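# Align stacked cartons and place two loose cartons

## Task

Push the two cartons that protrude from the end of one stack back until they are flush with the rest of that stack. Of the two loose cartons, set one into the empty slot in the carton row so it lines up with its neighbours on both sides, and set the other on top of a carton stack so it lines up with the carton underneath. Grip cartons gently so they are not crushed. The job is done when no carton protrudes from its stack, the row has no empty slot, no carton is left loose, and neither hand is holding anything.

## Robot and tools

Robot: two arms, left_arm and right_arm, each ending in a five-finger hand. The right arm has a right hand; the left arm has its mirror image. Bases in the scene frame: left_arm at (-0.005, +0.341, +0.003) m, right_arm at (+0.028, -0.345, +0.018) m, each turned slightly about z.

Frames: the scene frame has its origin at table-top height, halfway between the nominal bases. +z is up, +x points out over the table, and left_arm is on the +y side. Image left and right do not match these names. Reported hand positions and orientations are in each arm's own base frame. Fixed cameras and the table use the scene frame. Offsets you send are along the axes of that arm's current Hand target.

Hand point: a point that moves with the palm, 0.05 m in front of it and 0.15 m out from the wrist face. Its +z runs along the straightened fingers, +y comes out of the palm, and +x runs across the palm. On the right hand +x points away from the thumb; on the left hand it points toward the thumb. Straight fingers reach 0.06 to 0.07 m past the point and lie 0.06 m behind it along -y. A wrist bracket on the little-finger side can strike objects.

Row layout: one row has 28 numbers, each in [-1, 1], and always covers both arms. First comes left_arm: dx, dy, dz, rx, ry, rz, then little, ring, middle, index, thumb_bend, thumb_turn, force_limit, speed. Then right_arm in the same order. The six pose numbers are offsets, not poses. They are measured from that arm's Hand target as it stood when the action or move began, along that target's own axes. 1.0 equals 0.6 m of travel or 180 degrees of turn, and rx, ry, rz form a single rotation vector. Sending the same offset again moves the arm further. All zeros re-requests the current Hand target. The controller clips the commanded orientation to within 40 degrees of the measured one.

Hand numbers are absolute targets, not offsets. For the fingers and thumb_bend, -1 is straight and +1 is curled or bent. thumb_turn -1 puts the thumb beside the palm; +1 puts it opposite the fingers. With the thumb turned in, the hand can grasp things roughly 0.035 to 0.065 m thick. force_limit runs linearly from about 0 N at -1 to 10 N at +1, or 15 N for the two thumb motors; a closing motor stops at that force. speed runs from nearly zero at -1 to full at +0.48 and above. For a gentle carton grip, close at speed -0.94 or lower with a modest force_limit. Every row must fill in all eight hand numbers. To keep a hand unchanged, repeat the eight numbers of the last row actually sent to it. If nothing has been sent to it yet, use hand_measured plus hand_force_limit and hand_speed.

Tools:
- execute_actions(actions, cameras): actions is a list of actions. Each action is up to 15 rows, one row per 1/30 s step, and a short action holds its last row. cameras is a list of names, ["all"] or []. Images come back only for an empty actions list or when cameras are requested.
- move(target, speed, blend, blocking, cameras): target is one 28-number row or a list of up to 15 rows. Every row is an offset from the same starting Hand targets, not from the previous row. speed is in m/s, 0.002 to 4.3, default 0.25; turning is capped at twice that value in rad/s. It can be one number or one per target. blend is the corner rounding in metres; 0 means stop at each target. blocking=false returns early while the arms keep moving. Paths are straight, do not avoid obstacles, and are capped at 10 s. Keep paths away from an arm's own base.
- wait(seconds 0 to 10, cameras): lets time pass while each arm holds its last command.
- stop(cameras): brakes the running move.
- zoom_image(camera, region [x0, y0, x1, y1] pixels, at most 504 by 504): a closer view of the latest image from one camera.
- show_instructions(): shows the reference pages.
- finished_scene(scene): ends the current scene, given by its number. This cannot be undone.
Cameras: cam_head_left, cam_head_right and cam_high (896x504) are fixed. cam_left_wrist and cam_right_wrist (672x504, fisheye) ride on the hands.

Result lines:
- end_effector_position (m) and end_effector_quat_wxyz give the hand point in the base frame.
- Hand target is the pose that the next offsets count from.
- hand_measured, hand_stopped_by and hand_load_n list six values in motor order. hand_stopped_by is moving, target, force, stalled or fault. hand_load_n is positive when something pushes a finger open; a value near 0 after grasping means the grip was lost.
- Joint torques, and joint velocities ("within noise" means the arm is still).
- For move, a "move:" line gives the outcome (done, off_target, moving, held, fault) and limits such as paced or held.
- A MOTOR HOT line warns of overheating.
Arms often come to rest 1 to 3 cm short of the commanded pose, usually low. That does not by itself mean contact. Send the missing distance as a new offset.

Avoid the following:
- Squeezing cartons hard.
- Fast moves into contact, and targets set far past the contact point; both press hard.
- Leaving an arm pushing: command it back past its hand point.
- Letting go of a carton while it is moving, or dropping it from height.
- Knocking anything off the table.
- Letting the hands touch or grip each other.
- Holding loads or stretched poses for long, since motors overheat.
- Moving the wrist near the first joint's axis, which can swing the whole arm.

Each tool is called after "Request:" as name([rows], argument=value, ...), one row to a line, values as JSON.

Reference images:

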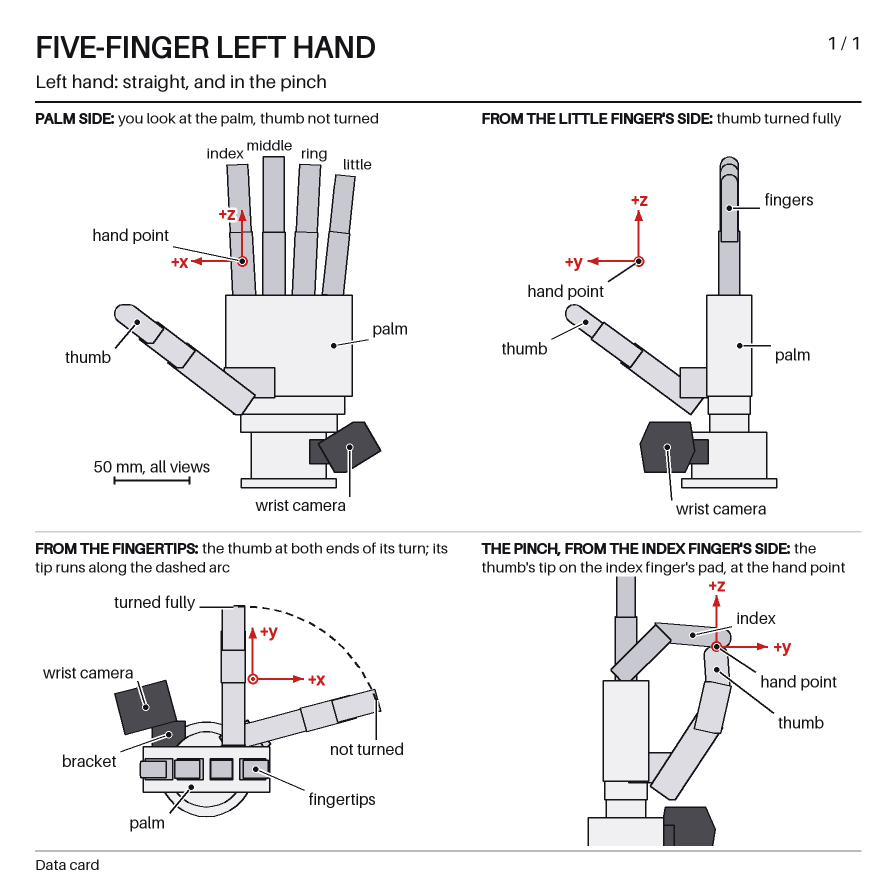

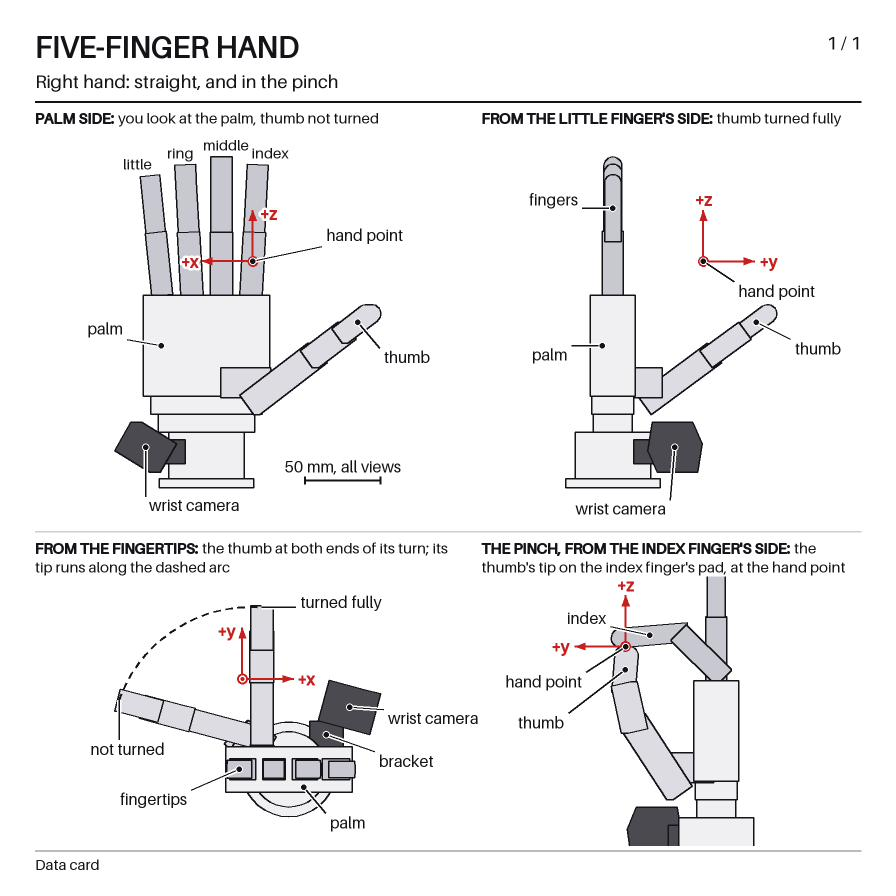

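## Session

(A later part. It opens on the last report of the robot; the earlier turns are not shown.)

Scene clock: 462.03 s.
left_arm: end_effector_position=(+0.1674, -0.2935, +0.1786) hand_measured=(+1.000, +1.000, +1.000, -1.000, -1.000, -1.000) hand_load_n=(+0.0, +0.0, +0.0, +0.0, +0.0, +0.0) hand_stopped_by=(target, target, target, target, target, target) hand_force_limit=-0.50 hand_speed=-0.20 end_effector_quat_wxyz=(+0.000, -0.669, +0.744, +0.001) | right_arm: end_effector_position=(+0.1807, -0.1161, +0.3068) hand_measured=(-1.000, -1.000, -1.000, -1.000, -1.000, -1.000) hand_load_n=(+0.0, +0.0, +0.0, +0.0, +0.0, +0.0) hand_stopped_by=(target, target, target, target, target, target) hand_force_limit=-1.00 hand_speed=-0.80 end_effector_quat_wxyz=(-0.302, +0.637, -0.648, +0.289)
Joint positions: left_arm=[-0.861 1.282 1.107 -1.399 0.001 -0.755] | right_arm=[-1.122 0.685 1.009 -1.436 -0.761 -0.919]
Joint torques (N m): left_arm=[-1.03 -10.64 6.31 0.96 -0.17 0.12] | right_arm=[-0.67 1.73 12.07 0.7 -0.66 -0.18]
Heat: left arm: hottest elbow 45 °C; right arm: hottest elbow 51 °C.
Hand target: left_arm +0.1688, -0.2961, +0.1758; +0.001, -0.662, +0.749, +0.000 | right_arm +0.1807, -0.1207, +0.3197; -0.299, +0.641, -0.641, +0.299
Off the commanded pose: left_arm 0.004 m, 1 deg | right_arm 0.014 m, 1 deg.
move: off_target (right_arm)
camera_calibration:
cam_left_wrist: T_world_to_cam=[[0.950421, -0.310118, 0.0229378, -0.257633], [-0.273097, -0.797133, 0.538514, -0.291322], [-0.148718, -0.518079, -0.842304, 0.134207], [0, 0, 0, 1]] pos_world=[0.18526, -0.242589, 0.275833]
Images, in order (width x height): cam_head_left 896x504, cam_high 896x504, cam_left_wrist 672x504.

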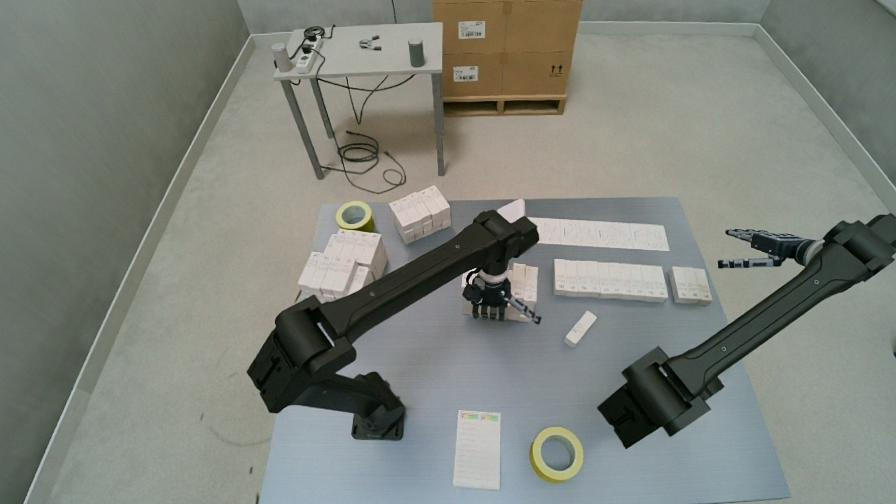

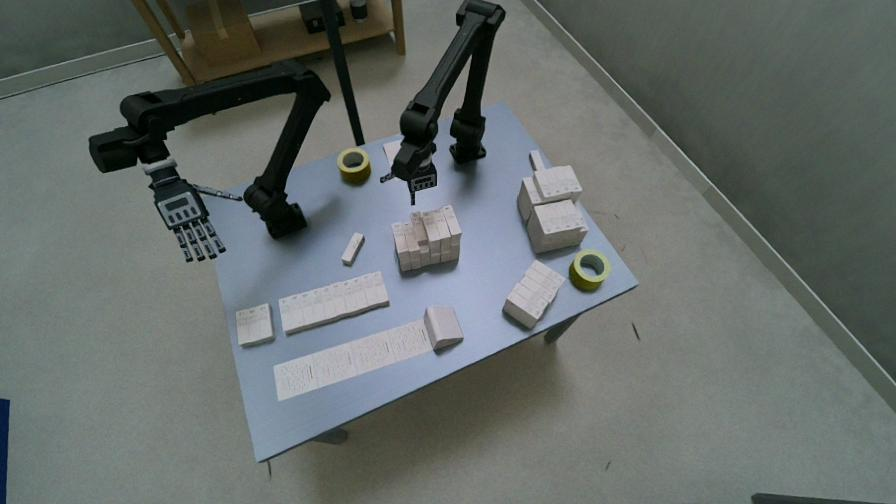

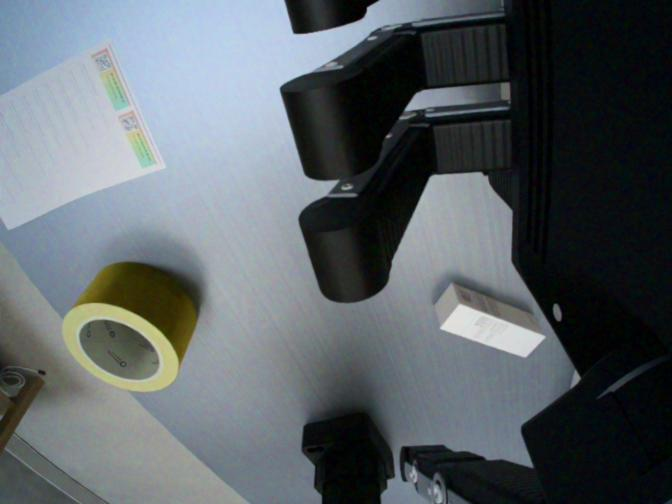

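Request:
move(target=[0,-0.077,0,0,0,0,1,1,1,-1,-1,-1,-0.5,-0.2, 0,0,0,0,0,0,-1,-1,-1,-1,-1,-1,-1,-0.8], speed=0.05, cameras=["cam_high"])

Request:
zoom_image(camera="cam_high", region=[370, 160, 490, 280])

Scene clock: 468.77 s.
left_arm: end_effector_position=(+0.1984, -0.2898, +0.1648) hand_measured=(+1.000, +1.000, +1.000, -1.000, -1.000, -1.000) hand_load_n=(+0.5, +0.0, +0.0, +0.0, +0.0, +0.0) hand_stopped_by=(target, target, target, target, target, target) hand_force_limit=-0.50 hand_speed=-0.20 end_effector_quat_wxyz=(-0.001, -0.664, +0.747, +0.021) | right_arm: end_effector_position=(+0.1807, -0.1161, +0.3068) hand_measured=(-1.000, -1.000, -1.000, -1.000, -1.000, -1.000) hand_load_n=(+0.0, +0.0, +0.0, +0.0, +0.0, +0.0) hand_stopped_by=(target, target, target, target, target, target) hand_force_limit=-1.00 hand_speed=-0.80 end_effector_quat_wxyz=(-0.302, +0.637, -0.648, +0.289)
Joint positions: left_arm=[-0.793 1.368 1.147 -1.393 0 -0.676] | right_arm=[-1.122 0.685 1.009 -1.436 -0.761 -0.919]
Joint torques (N m): left_arm=[-0.03 -11.81 9.52 1.05 -0.16 0.15] | right_arm=[0.21 1.2 11.77 0.7 -0.65 -0.15]
Heat: left arm: hottest elbow 43 °C; right arm: hottest elbow 51 °C.
Hand target: left_arm +0.2147, -0.3018, +0.1759; +0.001, -0.662, +0.749, +0.000 | right_arm +0.1807, -0.1207, +0.3197; -0.299, +0.641, -0.641, +0.299
Off the commanded pose: left_arm 0.023 m, 3 deg | right_arm 0.014 m, 1 deg.
move: off_target (left_arm, right_arm)
Images, in order (width x height): cam_high 896x504.

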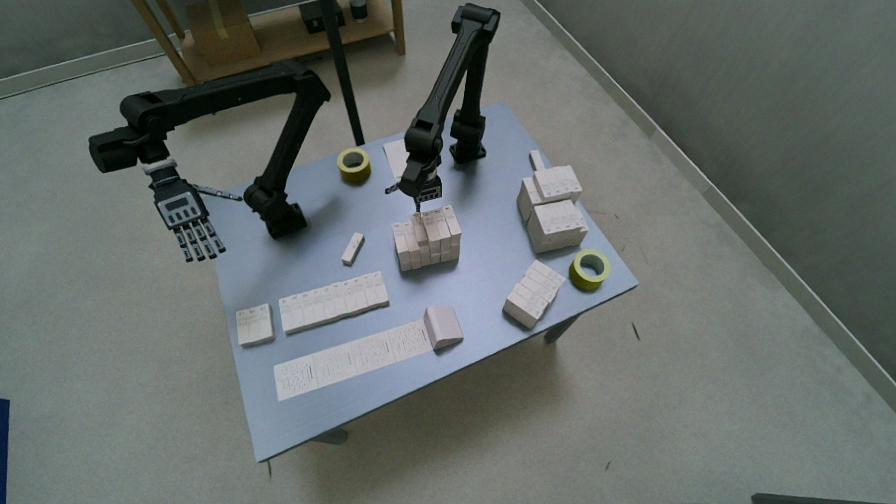

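Scaled by 4.200.

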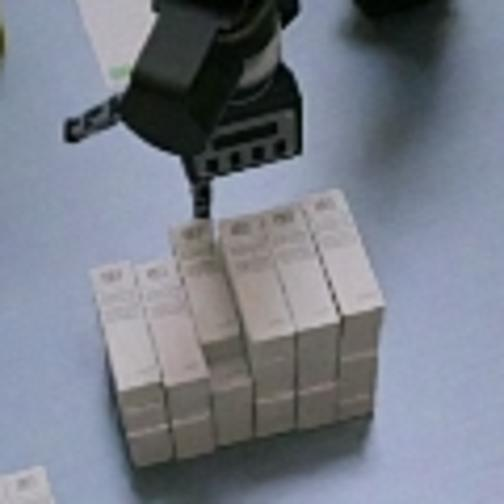

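Request:
move([
  [0.014,0.035,0,0,0,0,1,1,1,-1,-1,-1,-0.5,-0.2, 0,0,0,0,0,0,-1,-1,-1,-1,-1,-1,-1,-0.8],
  [0.014,-0.01,0,0,0,0,1,1,1,-1,-1,-1,-0.5,-0.2, 0,0,0,0,0,0,-1,-1,-1,-1,-1,-1,-1,-0.8],
], speed=0.06, cameras=["cam_high"])

Request:
zoom_image(camera="cam_high", region=[370, 160, 490, 280])

Scene clock: 478.47 s.
left_arm: end_effector_position=(+0.2033, -0.2988, +0.1647) hand_measured=(+1.000, +1.000, +1.000, -1.000, -1.000, -1.000) hand_load_n=(+0.0, +0.0, +0.0, +0.0, +0.0, +0.0) hand_stopped_by=(target, target, target, target, target, target) hand_force_limit=-0.50 hand_speed=-0.20 end_effector_quat_wxyz=(-0.001, -0.664, +0.747, +0.022) | right_arm: end_effector_position=(+0.1807, -0.1161, +0.3068) hand_measured=(-1.000, -1.000, -1.000, -1.000, -1.000, -1.000) hand_load_n=(+0.0, +0.0, +0.0, +0.0, +0.0, +0.0) hand_stopped_by=(target, target, target, target, target, target) hand_force_limit=-1.00 hand_speed=-0.80 end_effector_quat_wxyz=(-0.302, +0.637, -0.648, +0.289)
Joint positions: left_arm=[-0.8 1.394 1.173 -1.393 0 -0.683] | right_arm=[-1.122 0.685 1.009 -1.436 -0.761 -0.919]
Joint torques (N m): left_arm=[0.26 -12.45 9.36 0.95 -0.12 0.12] | right_arm=[-0.15 1.03 11.71 0.51 -0.68 -0.14]
Heat: left arm: hottest elbow 43 °C; right arm: hottest elbow 51 °C.
Hand target: left_arm +0.2196, -0.3109, +0.1759; +0.001, -0.662, +0.749, +0.000 | right_arm +0.1807, -0.1207, +0.3197; -0.299, +0.641, -0.641, +0.299
Off the commanded pose: left_arm 0.023 m, 3 deg | right_arm 0.014 m, 1 deg.
move: off_target (left_arm, right_arm)
Images, in order (width x height): cam_high 896x504.

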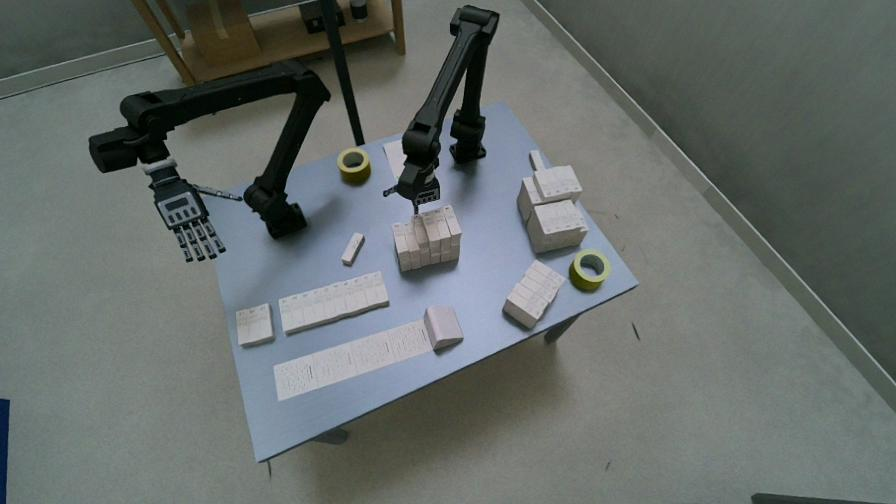

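Scaled by 4.200.

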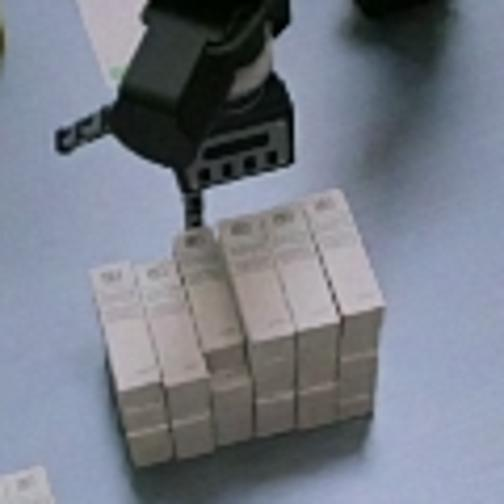

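Request:
move(target=[0.003,-0.0215,-0.001,0,0,0,1,1,1,-1,-1,-1,-0.5,-0.2, 0,0,0,0,0,0,-1,-1,-1,-1,-1,-1,-1,-0.8], speed=0.05, cameras=["cam_high"])

Request:
zoom_image(camera="cam_high", region=[370, 160, 490, 280])

Scene clock: 488.43 s.
left_arm: end_effector_position=(+0.2158, -0.3030, +0.1655) hand_measured=(+1.000, +1.000, +1.000, -1.000, -1.000, -1.000) hand_load_n=(+0.0, +0.0, +0.0, +0.0, +0.0, +0.0) hand_stopped_by=(target, target, target, target, target, target) hand_force_limit=-0.50 hand_speed=-0.20 end_effector_quat_wxyz=(-0.001, -0.664, +0.747, +0.020) | right_arm: end_effector_position=(+0.1807, -0.1161, +0.3068) hand_measured=(-1.000, -1.000, -1.000, -1.000, -1.000, -1.000) hand_load_n=(-0.5, +0.0, +0.0, +0.0, -0.5, +0.0) hand_stopped_by=(target, target, target, target, target, target) hand_force_limit=-1.00 hand_speed=-0.80 end_effector_quat_wxyz=(-0.302, +0.637, -0.648, +0.289)
Joint positions: left_arm=[-0.785 1.422 1.204 -1.393 0 -0.667] | right_arm=[-1.122 0.685 1.009 -1.436 -0.761 -0.919]
Joint torques (N m): left_arm=[-0.21 -12.69 9.33 1.03 -0.13 0.17] | right_arm=[-0.73 1.79 11.86 0.79 -0.66 -0.21]
Heat: left arm: hottest elbow 43 °C; right arm: hottest elbow 51 °C.
Hand target: left_arm +0.2321, -0.3142, +0.1763; +0.001, -0.662, +0.749, +0.000 | right_arm +0.1807, -0.1207, +0.3197; -0.299, +0.641, -0.641, +0.299
Off the commanded pose: left_arm 0.023 m, 2 deg | right_arm 0.014 m, 1 deg.
move: off_target (left_arm, right_arm)
Images, in order (width x height): cam_high 896x504.

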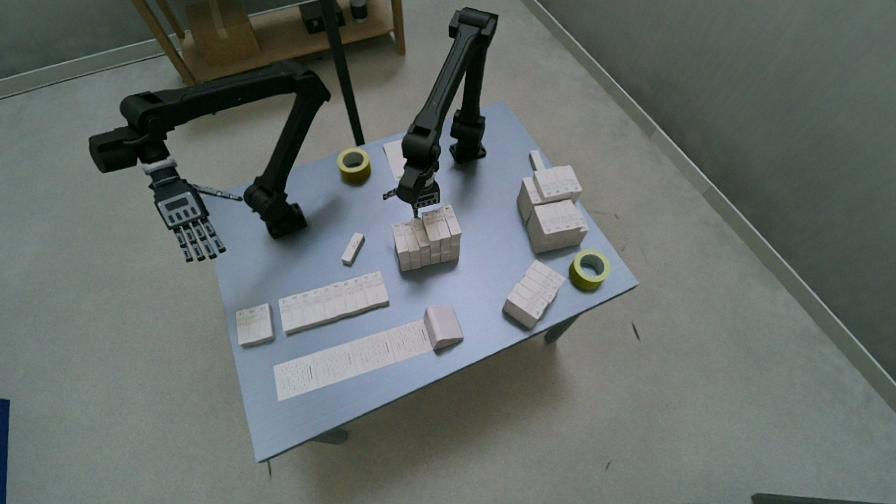

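Scaled by 4.200.

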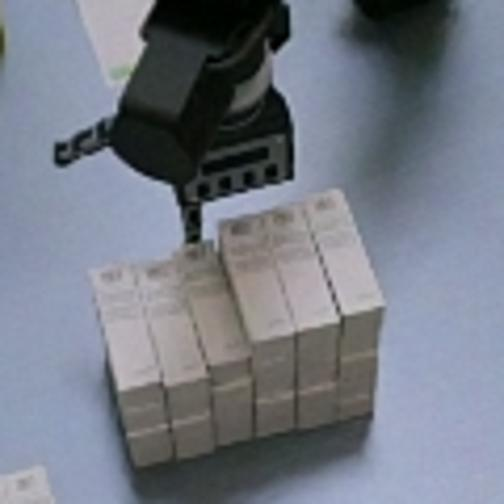

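Request:
move(target=[0.002,-0.0133,-0.001,0,0,0,1,1,1,-1,-1,-1,-0.5,-0.2, 0,0,0,0,0,0,-1,-1,-1,-1,-1,-1,-1,-0.8], speed=0.04)

Scene clock: 492.70 s.
left_arm: end_effector_position=(+0.2239, -0.3058, +0.1662) hand_measured=(+1.000, +1.000, +1.000, -1.000, -1.000, -1.000) hand_load_n=(+0.0, +0.0, +0.0, -0.5, +0.0, +0.0) hand_stopped_by=(target, target, target, target, target, target) hand_force_limit=-0.50 hand_speed=-0.20 end_effector_quat_wxyz=(-0.001, -0.664, +0.748, +0.019) | right_arm: end_effector_position=(+0.1807, -0.1161, +0.3068) hand_measured=(-1.000, -1.000, -1.000, -1.000, -1.000, -1.000) hand_load_n=(+0.0, +0.0, +0.0, +0.0, +0.0, +0.0) hand_stopped_by=(target, target, target, target, target, target) hand_force_limit=-1.00 hand_speed=-0.80 end_effector_quat_wxyz=(-0.302, +0.637, -0.648, +0.289)
Joint positions: left_arm=[-0.776 1.44 1.224 -1.393 0 -0.657] | right_arm=[-1.122 0.685 1.009 -1.436 -0.761 -0.919]
Joint torques (N m): left_arm=[-0.32 -13.27 9.32 0.7 -0.12 0.14] | right_arm=[0.26 1.96 11.95 0.43 -0.67 -0.15]
Heat: left arm: hottest elbow 43 °C; right arm: hottest elbow 51 °C.
Hand target: left_arm +0.2400, -0.3164, +0.1769; +0.001, -0.662, +0.749, +0.000 | right_arm +0.1807, -0.1207, +0.3197; -0.299, +0.641, -0.641, +0.299
Off the commanded pose: left_arm 0.022 m, 2 deg | right_arm 0.014 m, 1 deg.
move: off_target (left_arm, right_arm)

Request:
move([
  [0,0.05,0,0,0,0,1,1,1,-1,-1,-1,-0.5,-0.2, 0,0,0,0,0,0,-1,-1,-1,-1,-1,-1,-1,-0.8],
  [0,0.05,-0.162,0,0,-0.05,1,1,1,-1,-1,-1,-0.5,-0.2, 0,0,0,0,0,0,-1,-1,-1,-1,-1,-1,-1,-0.8],
  [-0.2557,-0.0539,-0.162,0,0,-0.2056,-1,-1,-1,-1,-1,-1,-0.5,-0.2, 0,0,0,0,0,0,-1,-1,-1,-1,-1,-1,-1,-0.8],
], speed=[0.1,0.18,0.18], blend=[0.01,0.03,0], cameras=["cam_left_wrist","cam_high"])

Request:
zoom_image(camera="cam_left_wrist", region=[230, 120, 410, 400])

Request:
zoom_image(camera="cam_left_wrist", region=[350, 220, 500, 400])

Request:
zoom_image(camera="cam_high", region=[370, 160, 490, 280])

Scene clock: 503.53 s.
left_arm: end_effector_position=(+0.2941, -0.1706, +0.2675) hand_measured=(-1.000, -1.000, -1.000, -1.000, -1.000, -1.000) hand_load_n=(+0.0, +0.0, +0.0, +0.0, +0.0, +0.0) hand_stopped_by=(target, target, target, target, target, target) hand_force_limit=-0.50 hand_speed=-0.20 end_effector_quat_wxyz=(+0.001, +0.863, -0.505, -0.006) | right_arm: end_effector_position=(+0.1807, -0.1161, +0.3068) hand_measured=(-1.000, -1.000, -1.000, -1.000, -1.000, -1.000) hand_load_n=(+0.0, +0.0, +0.0, +0.0, +0.0, +0.0) hand_stopped_by=(target, target, target, target, target, target) hand_force_limit=-1.00 hand_speed=-0.80 end_effector_quat_wxyz=(-0.302, +0.637, -0.648, +0.289)
Joint positions: left_arm=[-0.331 1.264 1.326 -1.643 -0.001 -0.843] | right_arm=[-1.122 0.685 1.009 -1.436 -0.761 -0.919]
Joint torques (N m): left_arm=[-0.44 -13.33 6.54 0.1 -0.12 -0.11] | right_arm=[0.62 1.55 12.01 0.47 -0.64 -0.19]
Heat: left arm: hottest elbow 42 °C; right arm: hottest elbow 51 °C.
Hand target: left_arm +0.2908, -0.1681, +0.2743; +0.000, +0.866, -0.500, +0.000 | right_arm +0.1807, -0.1207, +0.3197; -0.299, +0.641, -0.641, +0.299
Off the commanded pose: left_arm 0.008 m, 1 deg | right_arm 0.014 m, 1 deg.
move: off_target (right_arm)
camera_calibration:
cam_left_wrist: T_world_to_cam=[[0.954575, 0.297493, 0.0168433, -0.237825], [0.243164, -0.810424, 0.532996, -0.359296], [0.172213, -0.504689, -0.84595, 0.200503], [0, 0, 0, 1]] pos_world=[0.279861, -0.119239, 0.365124]
Images, in order (width x height): cam_high 896x504, cam_left_wrist 672x504.

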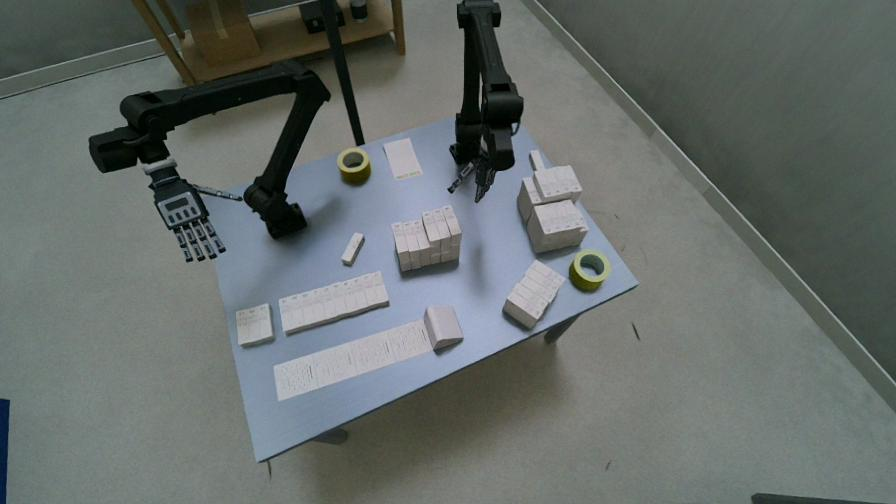

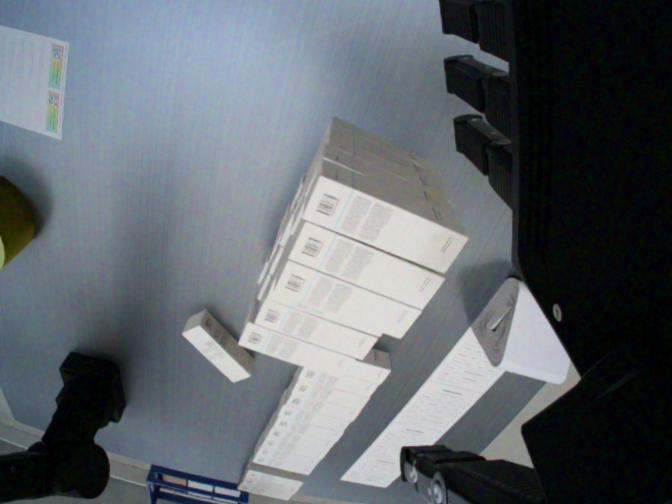

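Scaled by 1.800 from the camera's 672x504 image, which has a finer 960x720 frame.

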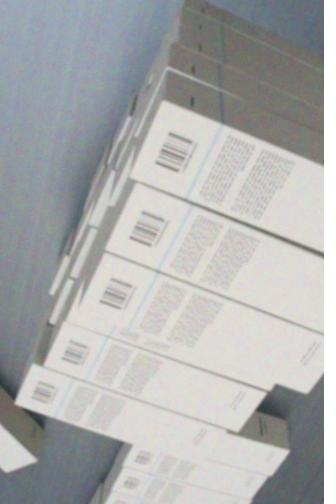

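Scaled by 2.800 from the camera's 672x504 image, which has a finer 960x720 frame.

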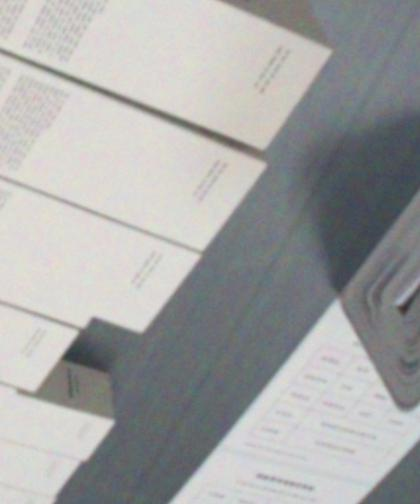

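Scaled by 4.200.

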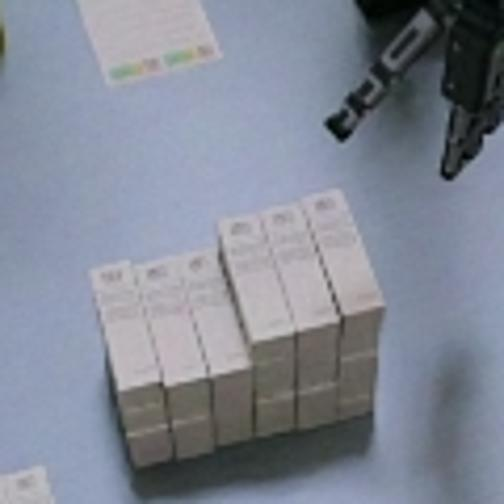

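Request:
zoom_image(camera="cam_high", region=[385, 195, 470, 245])

Request:
zoom_image(camera="cam_high", region=[385, 230, 470, 280])

Request:
zoom_image(camera="cam_left_wrist", region=[230, 250, 320, 370])

Scaled by 5.929.

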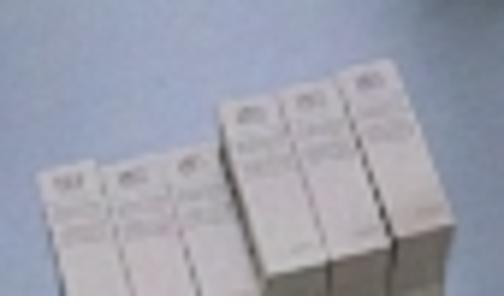

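Scaled by 5.929.

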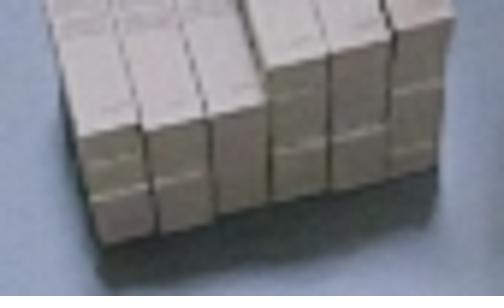

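Scaled by 4.200 from the camera's 672x504 image, which has a finer 960x720 frame.

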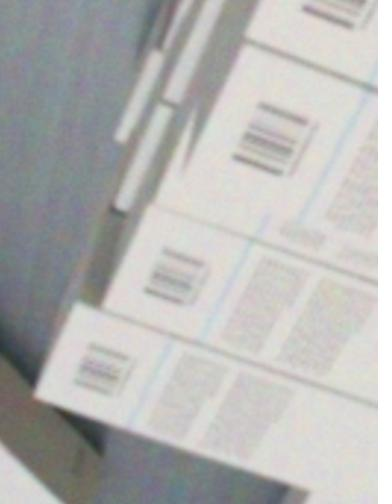

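Request:
execute_actions(actions=[], cameras=["cam_right_wrist"])

Request:
zoom_image(camera="cam_right_wrist", region=[370, 0, 570, 200])

Request:
zoom_image(camera="cam_right_wrist", region=[310, 200, 510, 440])

Scene clock: 527.17 s.
left_arm: end_effector_position=(+0.2941, -0.1706, +0.2675) hand_measured=(-1.000, -1.000, -1.000, -1.000, -1.000, -1.000) hand_load_n=(+0.0, +0.0, +0.0, +0.0, +0.0, +0.0) hand_stopped_by=(target, target, target, target, target, target) hand_force_limit=-0.50 hand_speed=-0.20 end_effector_quat_wxyz=(+0.001, +0.863, -0.505, -0.006) | right_arm: end_effector_position=(+0.1807, -0.1161, +0.3068) hand_measured=(-1.000, -1.000, -1.000, -1.000, -1.000, -1.000) hand_load_n=(+0.0, +0.0, +0.0, +0.0, +0.0, +0.0) hand_stopped_by=(target, target, target, target, target, target) hand_force_limit=-1.00 hand_speed=-0.80 end_effector_quat_wxyz=(-0.302, +0.637, -0.648, +0.289)
Joint positions: left_arm=[-0.331 1.264 1.326 -1.643 -0.001 -0.843] | right_arm=[-1.122 0.685 1.009 -1.436 -0.761 -0.919]
Joint velocities: within noise
Joint torques (N m): left_arm=[-0.21 -13.39 6.39 0.14 -0.09 -0.08] | right_arm=[-0.09 2.08 11.95 0.64 -0.65 -0.16]
Heat: left arm: hottest elbow 40 °C; right arm: hottest elbow 51 °C.
Hand target: left_arm +0.2908, -0.1681, +0.2743; +0.000, +0.866, -0.500, +0.000 | right_arm +0.1807, -0.1207, +0.3197; -0.299, +0.641, -0.641, +0.299
Off the commanded pose: left_arm 0.008 m, 1 deg | right_arm 0.014 m, 1 deg.
camera_calibration:
cam_right_wrist: T_world_to_cam=[[-0.646392, -0.260396, -0.717197, 0.305114], [-0.526552, 0.832498, 0.172309, 0.137116], [0.552196, 0.48902, -0.675232, 0.282414], [0, 0, 0, 1]] pos_world=[0.113474, -0.172805, 0.385895]
Images, in order (width x height): cam_right_wrist 672x504.

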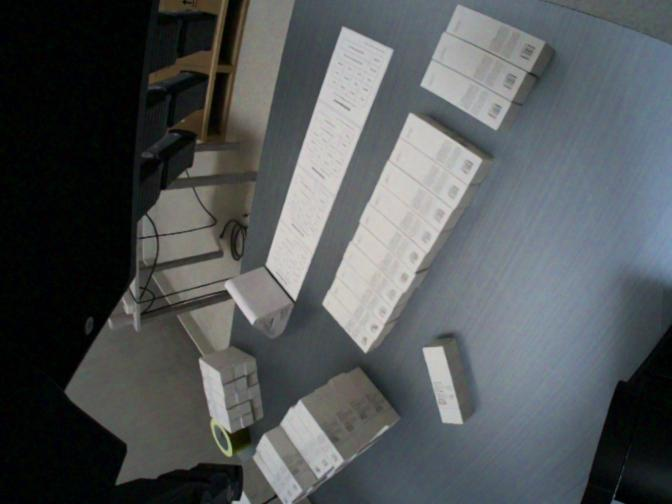

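Scaled by 2.520 from the camera's 672x504 image, which has a finer 960x720 frame.

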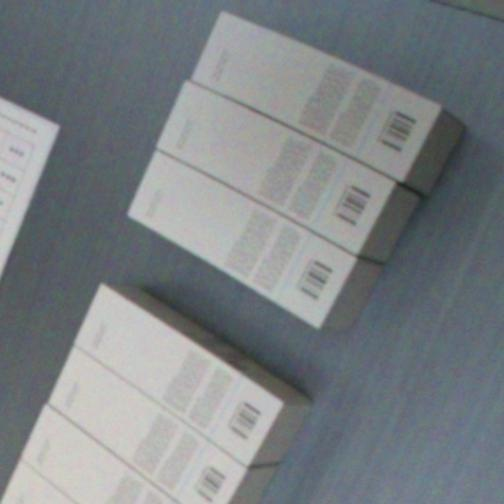

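Scaled by 2.100 from the camera's 672x504 image, which has a finer 960x720 frame.

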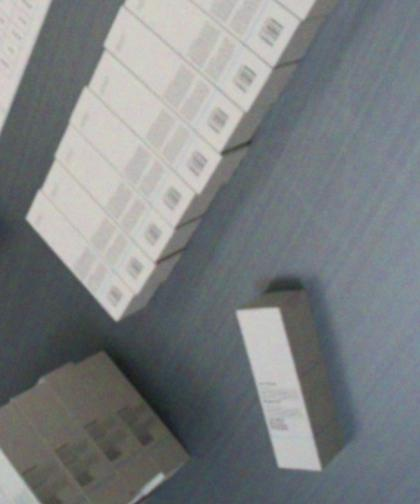

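Request:
move([
  [0,0,0,0,0,0,-1,-1,-1,-1,-1,-1,-0.5,-0.2,-0.4762,0.1218,0.0355,-0.2249,-0.2026,-0.4343,-1,-1,-1,-1,-1,-1,-1,-0.8],
  [0,0,0,0,0,0,-1,-1,-1,-1,-1,-1,-0.5,-0.2,-0.4762,0.2368,0.132,-0.2249,-0.2026,-0.4343,-1,-1,-1,-1,-1,-1,-1,-0.8],
], speed=0.2, blend=[0.03,0], cameras=["cam_left_wrist","cam_high","cam_head_right","cam_right_wrist"])

Scene clock: 679.17 s.
left_arm: end_effector_position=(+0.2941, -0.1706, +0.2675) hand_measured=(-1.000, -1.000, -1.000, -1.000, -1.000, -1.000) hand_load_n=(+0.0, +0.0, +0.0, +0.0, +0.0, +0.0) hand_stopped_by=(target, target, target, target, target, target) hand_force_limit=-0.50 hand_speed=-0.20 end_effector_quat_wxyz=(+0.001, +0.863, -0.505, -0.006) | right_arm: end_effector_position=(+0.1489, +0.1616, +0.1650) hand_measured=(-1.000, -1.000, -1.000, -1.000, -1.000, -1.000) hand_load_n=(+0.0, +0.0, +0.0, +0.0, +0.0, +0.0) hand_stopped_by=(target, target, target, target, target, target) hand_force_limit=-1.00 hand_speed=-0.80 end_effector_quat_wxyz=(-0.001, +0.998, -0.066, +0.003)
Joint positions: left_arm=[-0.331 1.264 1.326 -1.643 -0.001 -0.843] | right_arm=[0.863 1.096 0.925 -1.395 0.003 -0.576]
Joint torques (N m): left_arm=[0.32 -13.33 6.5 0.05 -0.08 -0.07] | right_arm=[0.97 -4.31 8.23 0.83 -0.13 -0.18]
Heat: left arm: hottest elbow 37 °C; right arm: hottest elbow 52 °C.
Hand target: left_arm +0.2908, -0.1681, +0.2743; +0.000, +0.866, -0.500, +0.000 | right_arm +0.1502, +0.1651, +0.1601; +0.000, +0.999, -0.053, +0.000
Off the commanded pose: left_arm 0.008 m, 1 deg | right_arm 0.006 m, 2 deg.
move: done
camera_calibration:
cam_left_wrist: T_world_to_cam=[[0.954575, 0.297493, 0.0168433, -0.237825], [0.243164, -0.810424, 0.532996, -0.359296], [0.172213, -0.504689, -0.84595, 0.200503], [0, 0, 0, 1]] pos_world=[0.279861, -0.119239, 0.365124]
cam_right_wrist: T_world_to_cam=[[0.152801, -0.987873, 0.0275537, 0.130814], [-0.858816, -0.118941, 0.498285, 0.0631827], [-0.488965, -0.0998019, -0.866576, 0.350121], [0, 0, 0, 1]] pos_world=[0.205471, 0.171685, 0.268319]
Images, in order (width x height): cam_head_right 896x504, cam_high 896x504, cam_left_wrist 672x504, cam_right_wrist 672x504.

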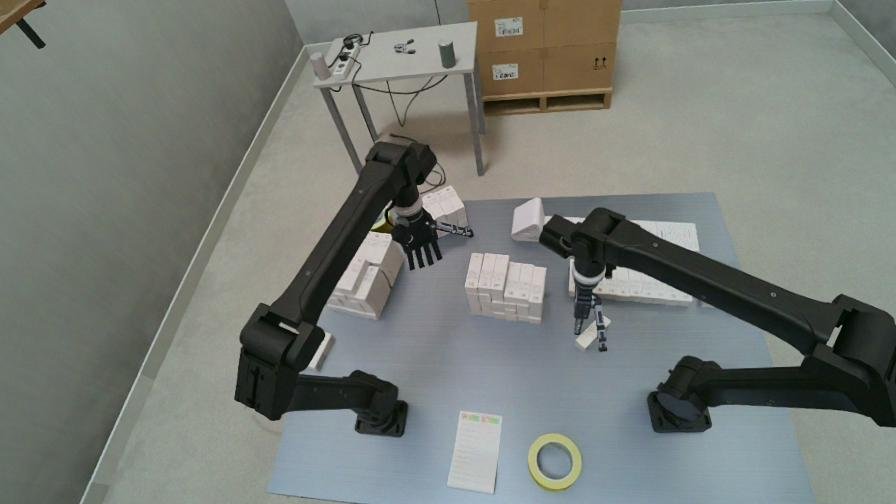

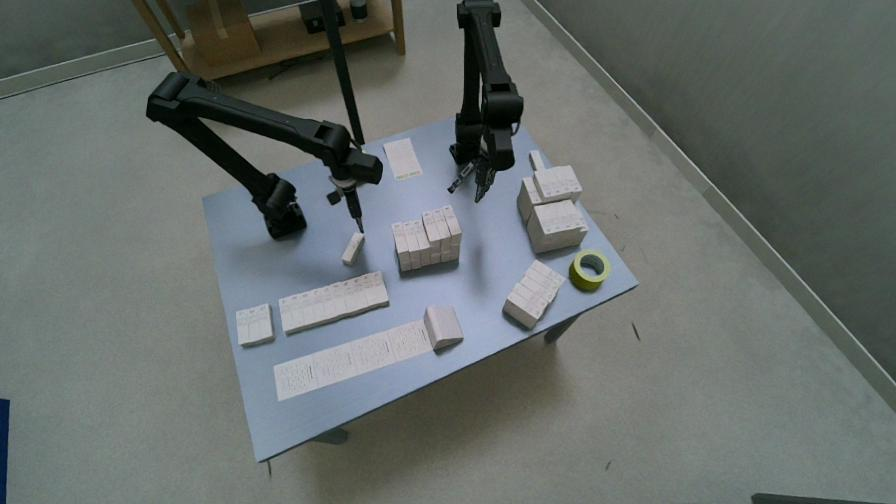

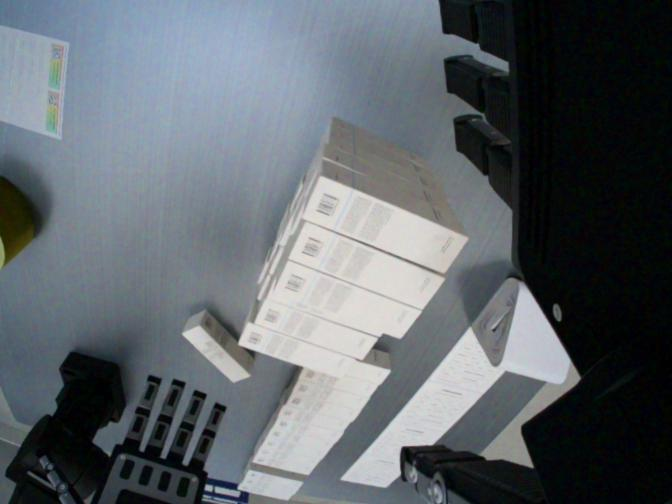

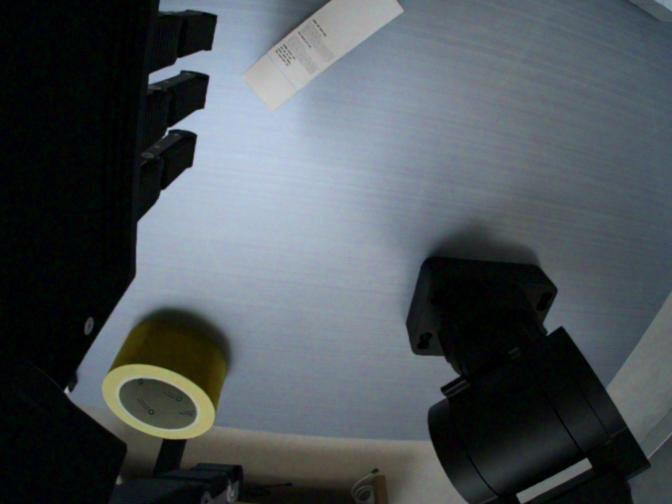

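Request:
move([
  [0,0,0,0,0,0,-1,-1,-1,-1,-1,-1,-0.5,-0.2,0.0127,-0.0405,0.03,0,0,0,-1,-1,-1,-1,-1,-1,-1,-0.8],
  [0,0,0,0,0,0,-1,-1,-1,-1,-1,-1,-0.5,-0.2,0.0127,-0.0405,0.1785,0,0,0,-1,-1,-1,-1,-1,-1,-1,-0.8],
], speed=0.12, blend=[0.01,0], cameras=["cam_left_wrist","cam_high","cam_right_wrist"])

Request:
zoom_image(camera="cam_left_wrist", region=[100, 260, 300, 500])

Request:
zoom_image(camera="cam_right_wrist", region=[140, 0, 440, 200])

Scene clock: 699.70 s.
left_arm: end_effector_position=(+0.2941, -0.1706, +0.2675) hand_measured=(-1.000, -1.000, -1.000, -1.000, -1.000, -1.000) hand_load_n=(+0.0, +0.0, +0.0, +0.0, +0.0, +0.0) hand_stopped_by=(target, target, target, target, target, target) hand_force_limit=-0.50 hand_speed=-0.20 end_effector_quat_wxyz=(+0.001, +0.863, -0.505, -0.006) | right_arm: end_effector_position=(+0.1618, +0.1855, +0.0589) hand_measured=(-1.000, -1.000, -1.000, -1.000, -1.000, -1.000) hand_load_n=(+0.0, +0.0, +0.0, +0.0, +0.0, +0.0) hand_stopped_by=(target, target, target, target, target, target) hand_force_limit=-1.00 hand_speed=-0.80 end_effector_quat_wxyz=(-0.002, +0.999, -0.054, +0.004)
Joint positions: left_arm=[-0.331 1.264 1.326 -1.643 -0.001 -0.843] | right_arm=[0.886 1.276 0.771 -1.057 0.003 -0.576]
Joint torques (N m): left_arm=[-0.79 -13.1 6.38 0.25 -0.1 -0.07] | right_arm=[1.73 -5.66 7.62 0.69 -0.16 0.05]
Heat: left arm: hottest elbow 37 °C; right arm: hottest elbow 49 °C.
Hand target: left_arm +0.2908, -0.1681, +0.2743; +0.000, +0.866, -0.500, +0.000 | right_arm +0.1603, +0.1885, +0.0530; +0.000, +0.999, -0.053, +0.000
Off the commanded pose: left_arm 0.008 m, 1 deg | right_arm 0.007 m, 1 deg.
move: done
camera_calibration:
cam_left_wrist: T_world_to_cam=[[0.954575, 0.297493, 0.0168433, -0.237825], [0.243164, -0.810424, 0.532996, -0.359296], [0.172213, -0.504689, -0.84595, 0.200503], [0, 0, 0, 1]] pos_world=[0.279861, -0.119239, 0.365124]
cam_right_wrist: T_world_to_cam=[[0.175284, -0.984192, 0.0253337, 0.151199], [-0.856672, -0.139791, 0.496559, 0.133516], [-0.485168, -0.108742, -0.867633, 0.268035], [0, 0, 0, 1]] pos_world=[0.217919, 0.19662, 0.162427]
Images, in order (width x height): cam_high 896x504, cam_left_wrist 672x504, cam_right_wrist 672x504.

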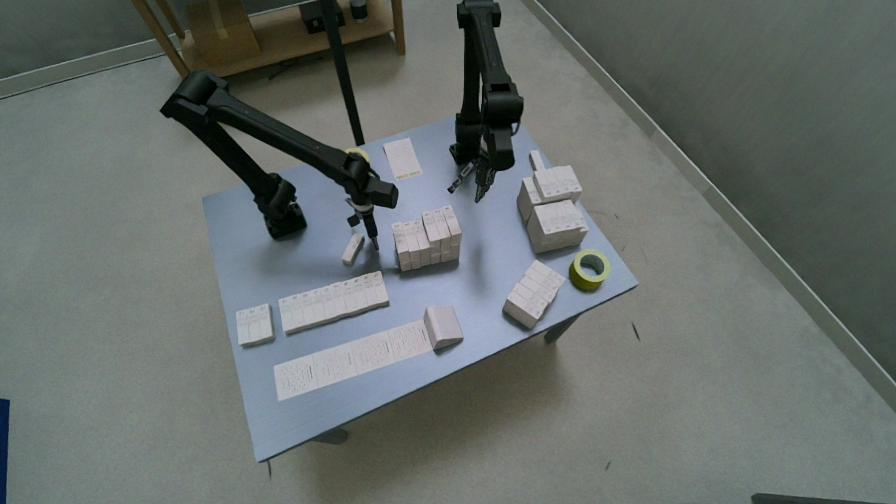

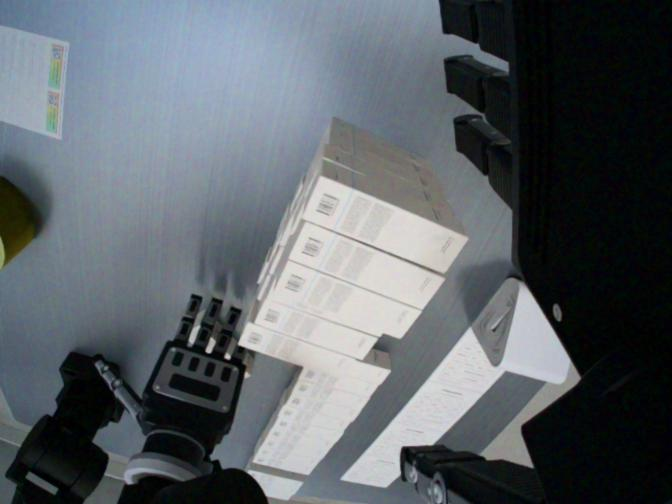

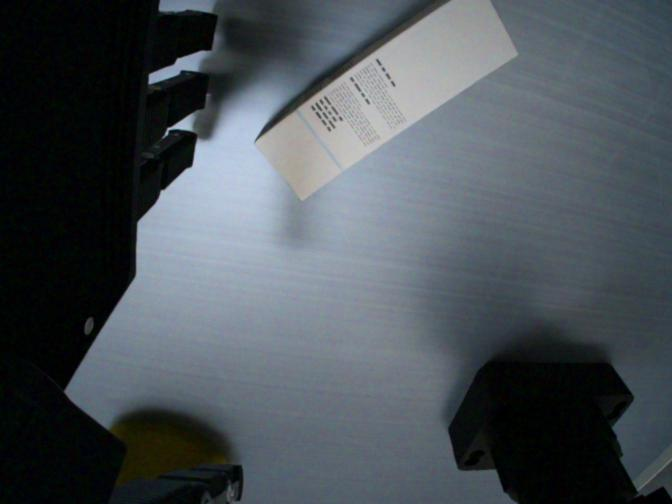

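Scaled by 2.100 from the camera's 672x504 image, which has a finer 960x720 frame.

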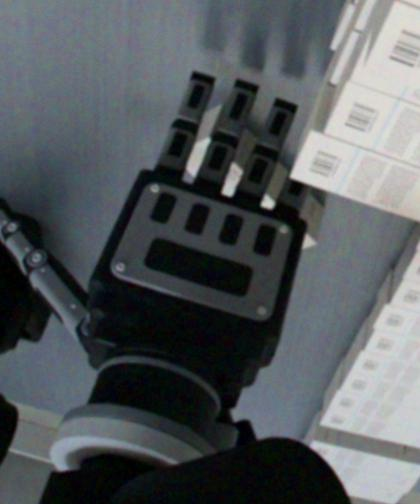

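Scaled by 1.680 from the camera's 672x504 image, which has a finer 960x720 frame.

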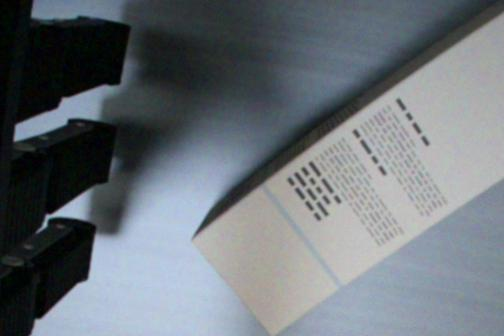

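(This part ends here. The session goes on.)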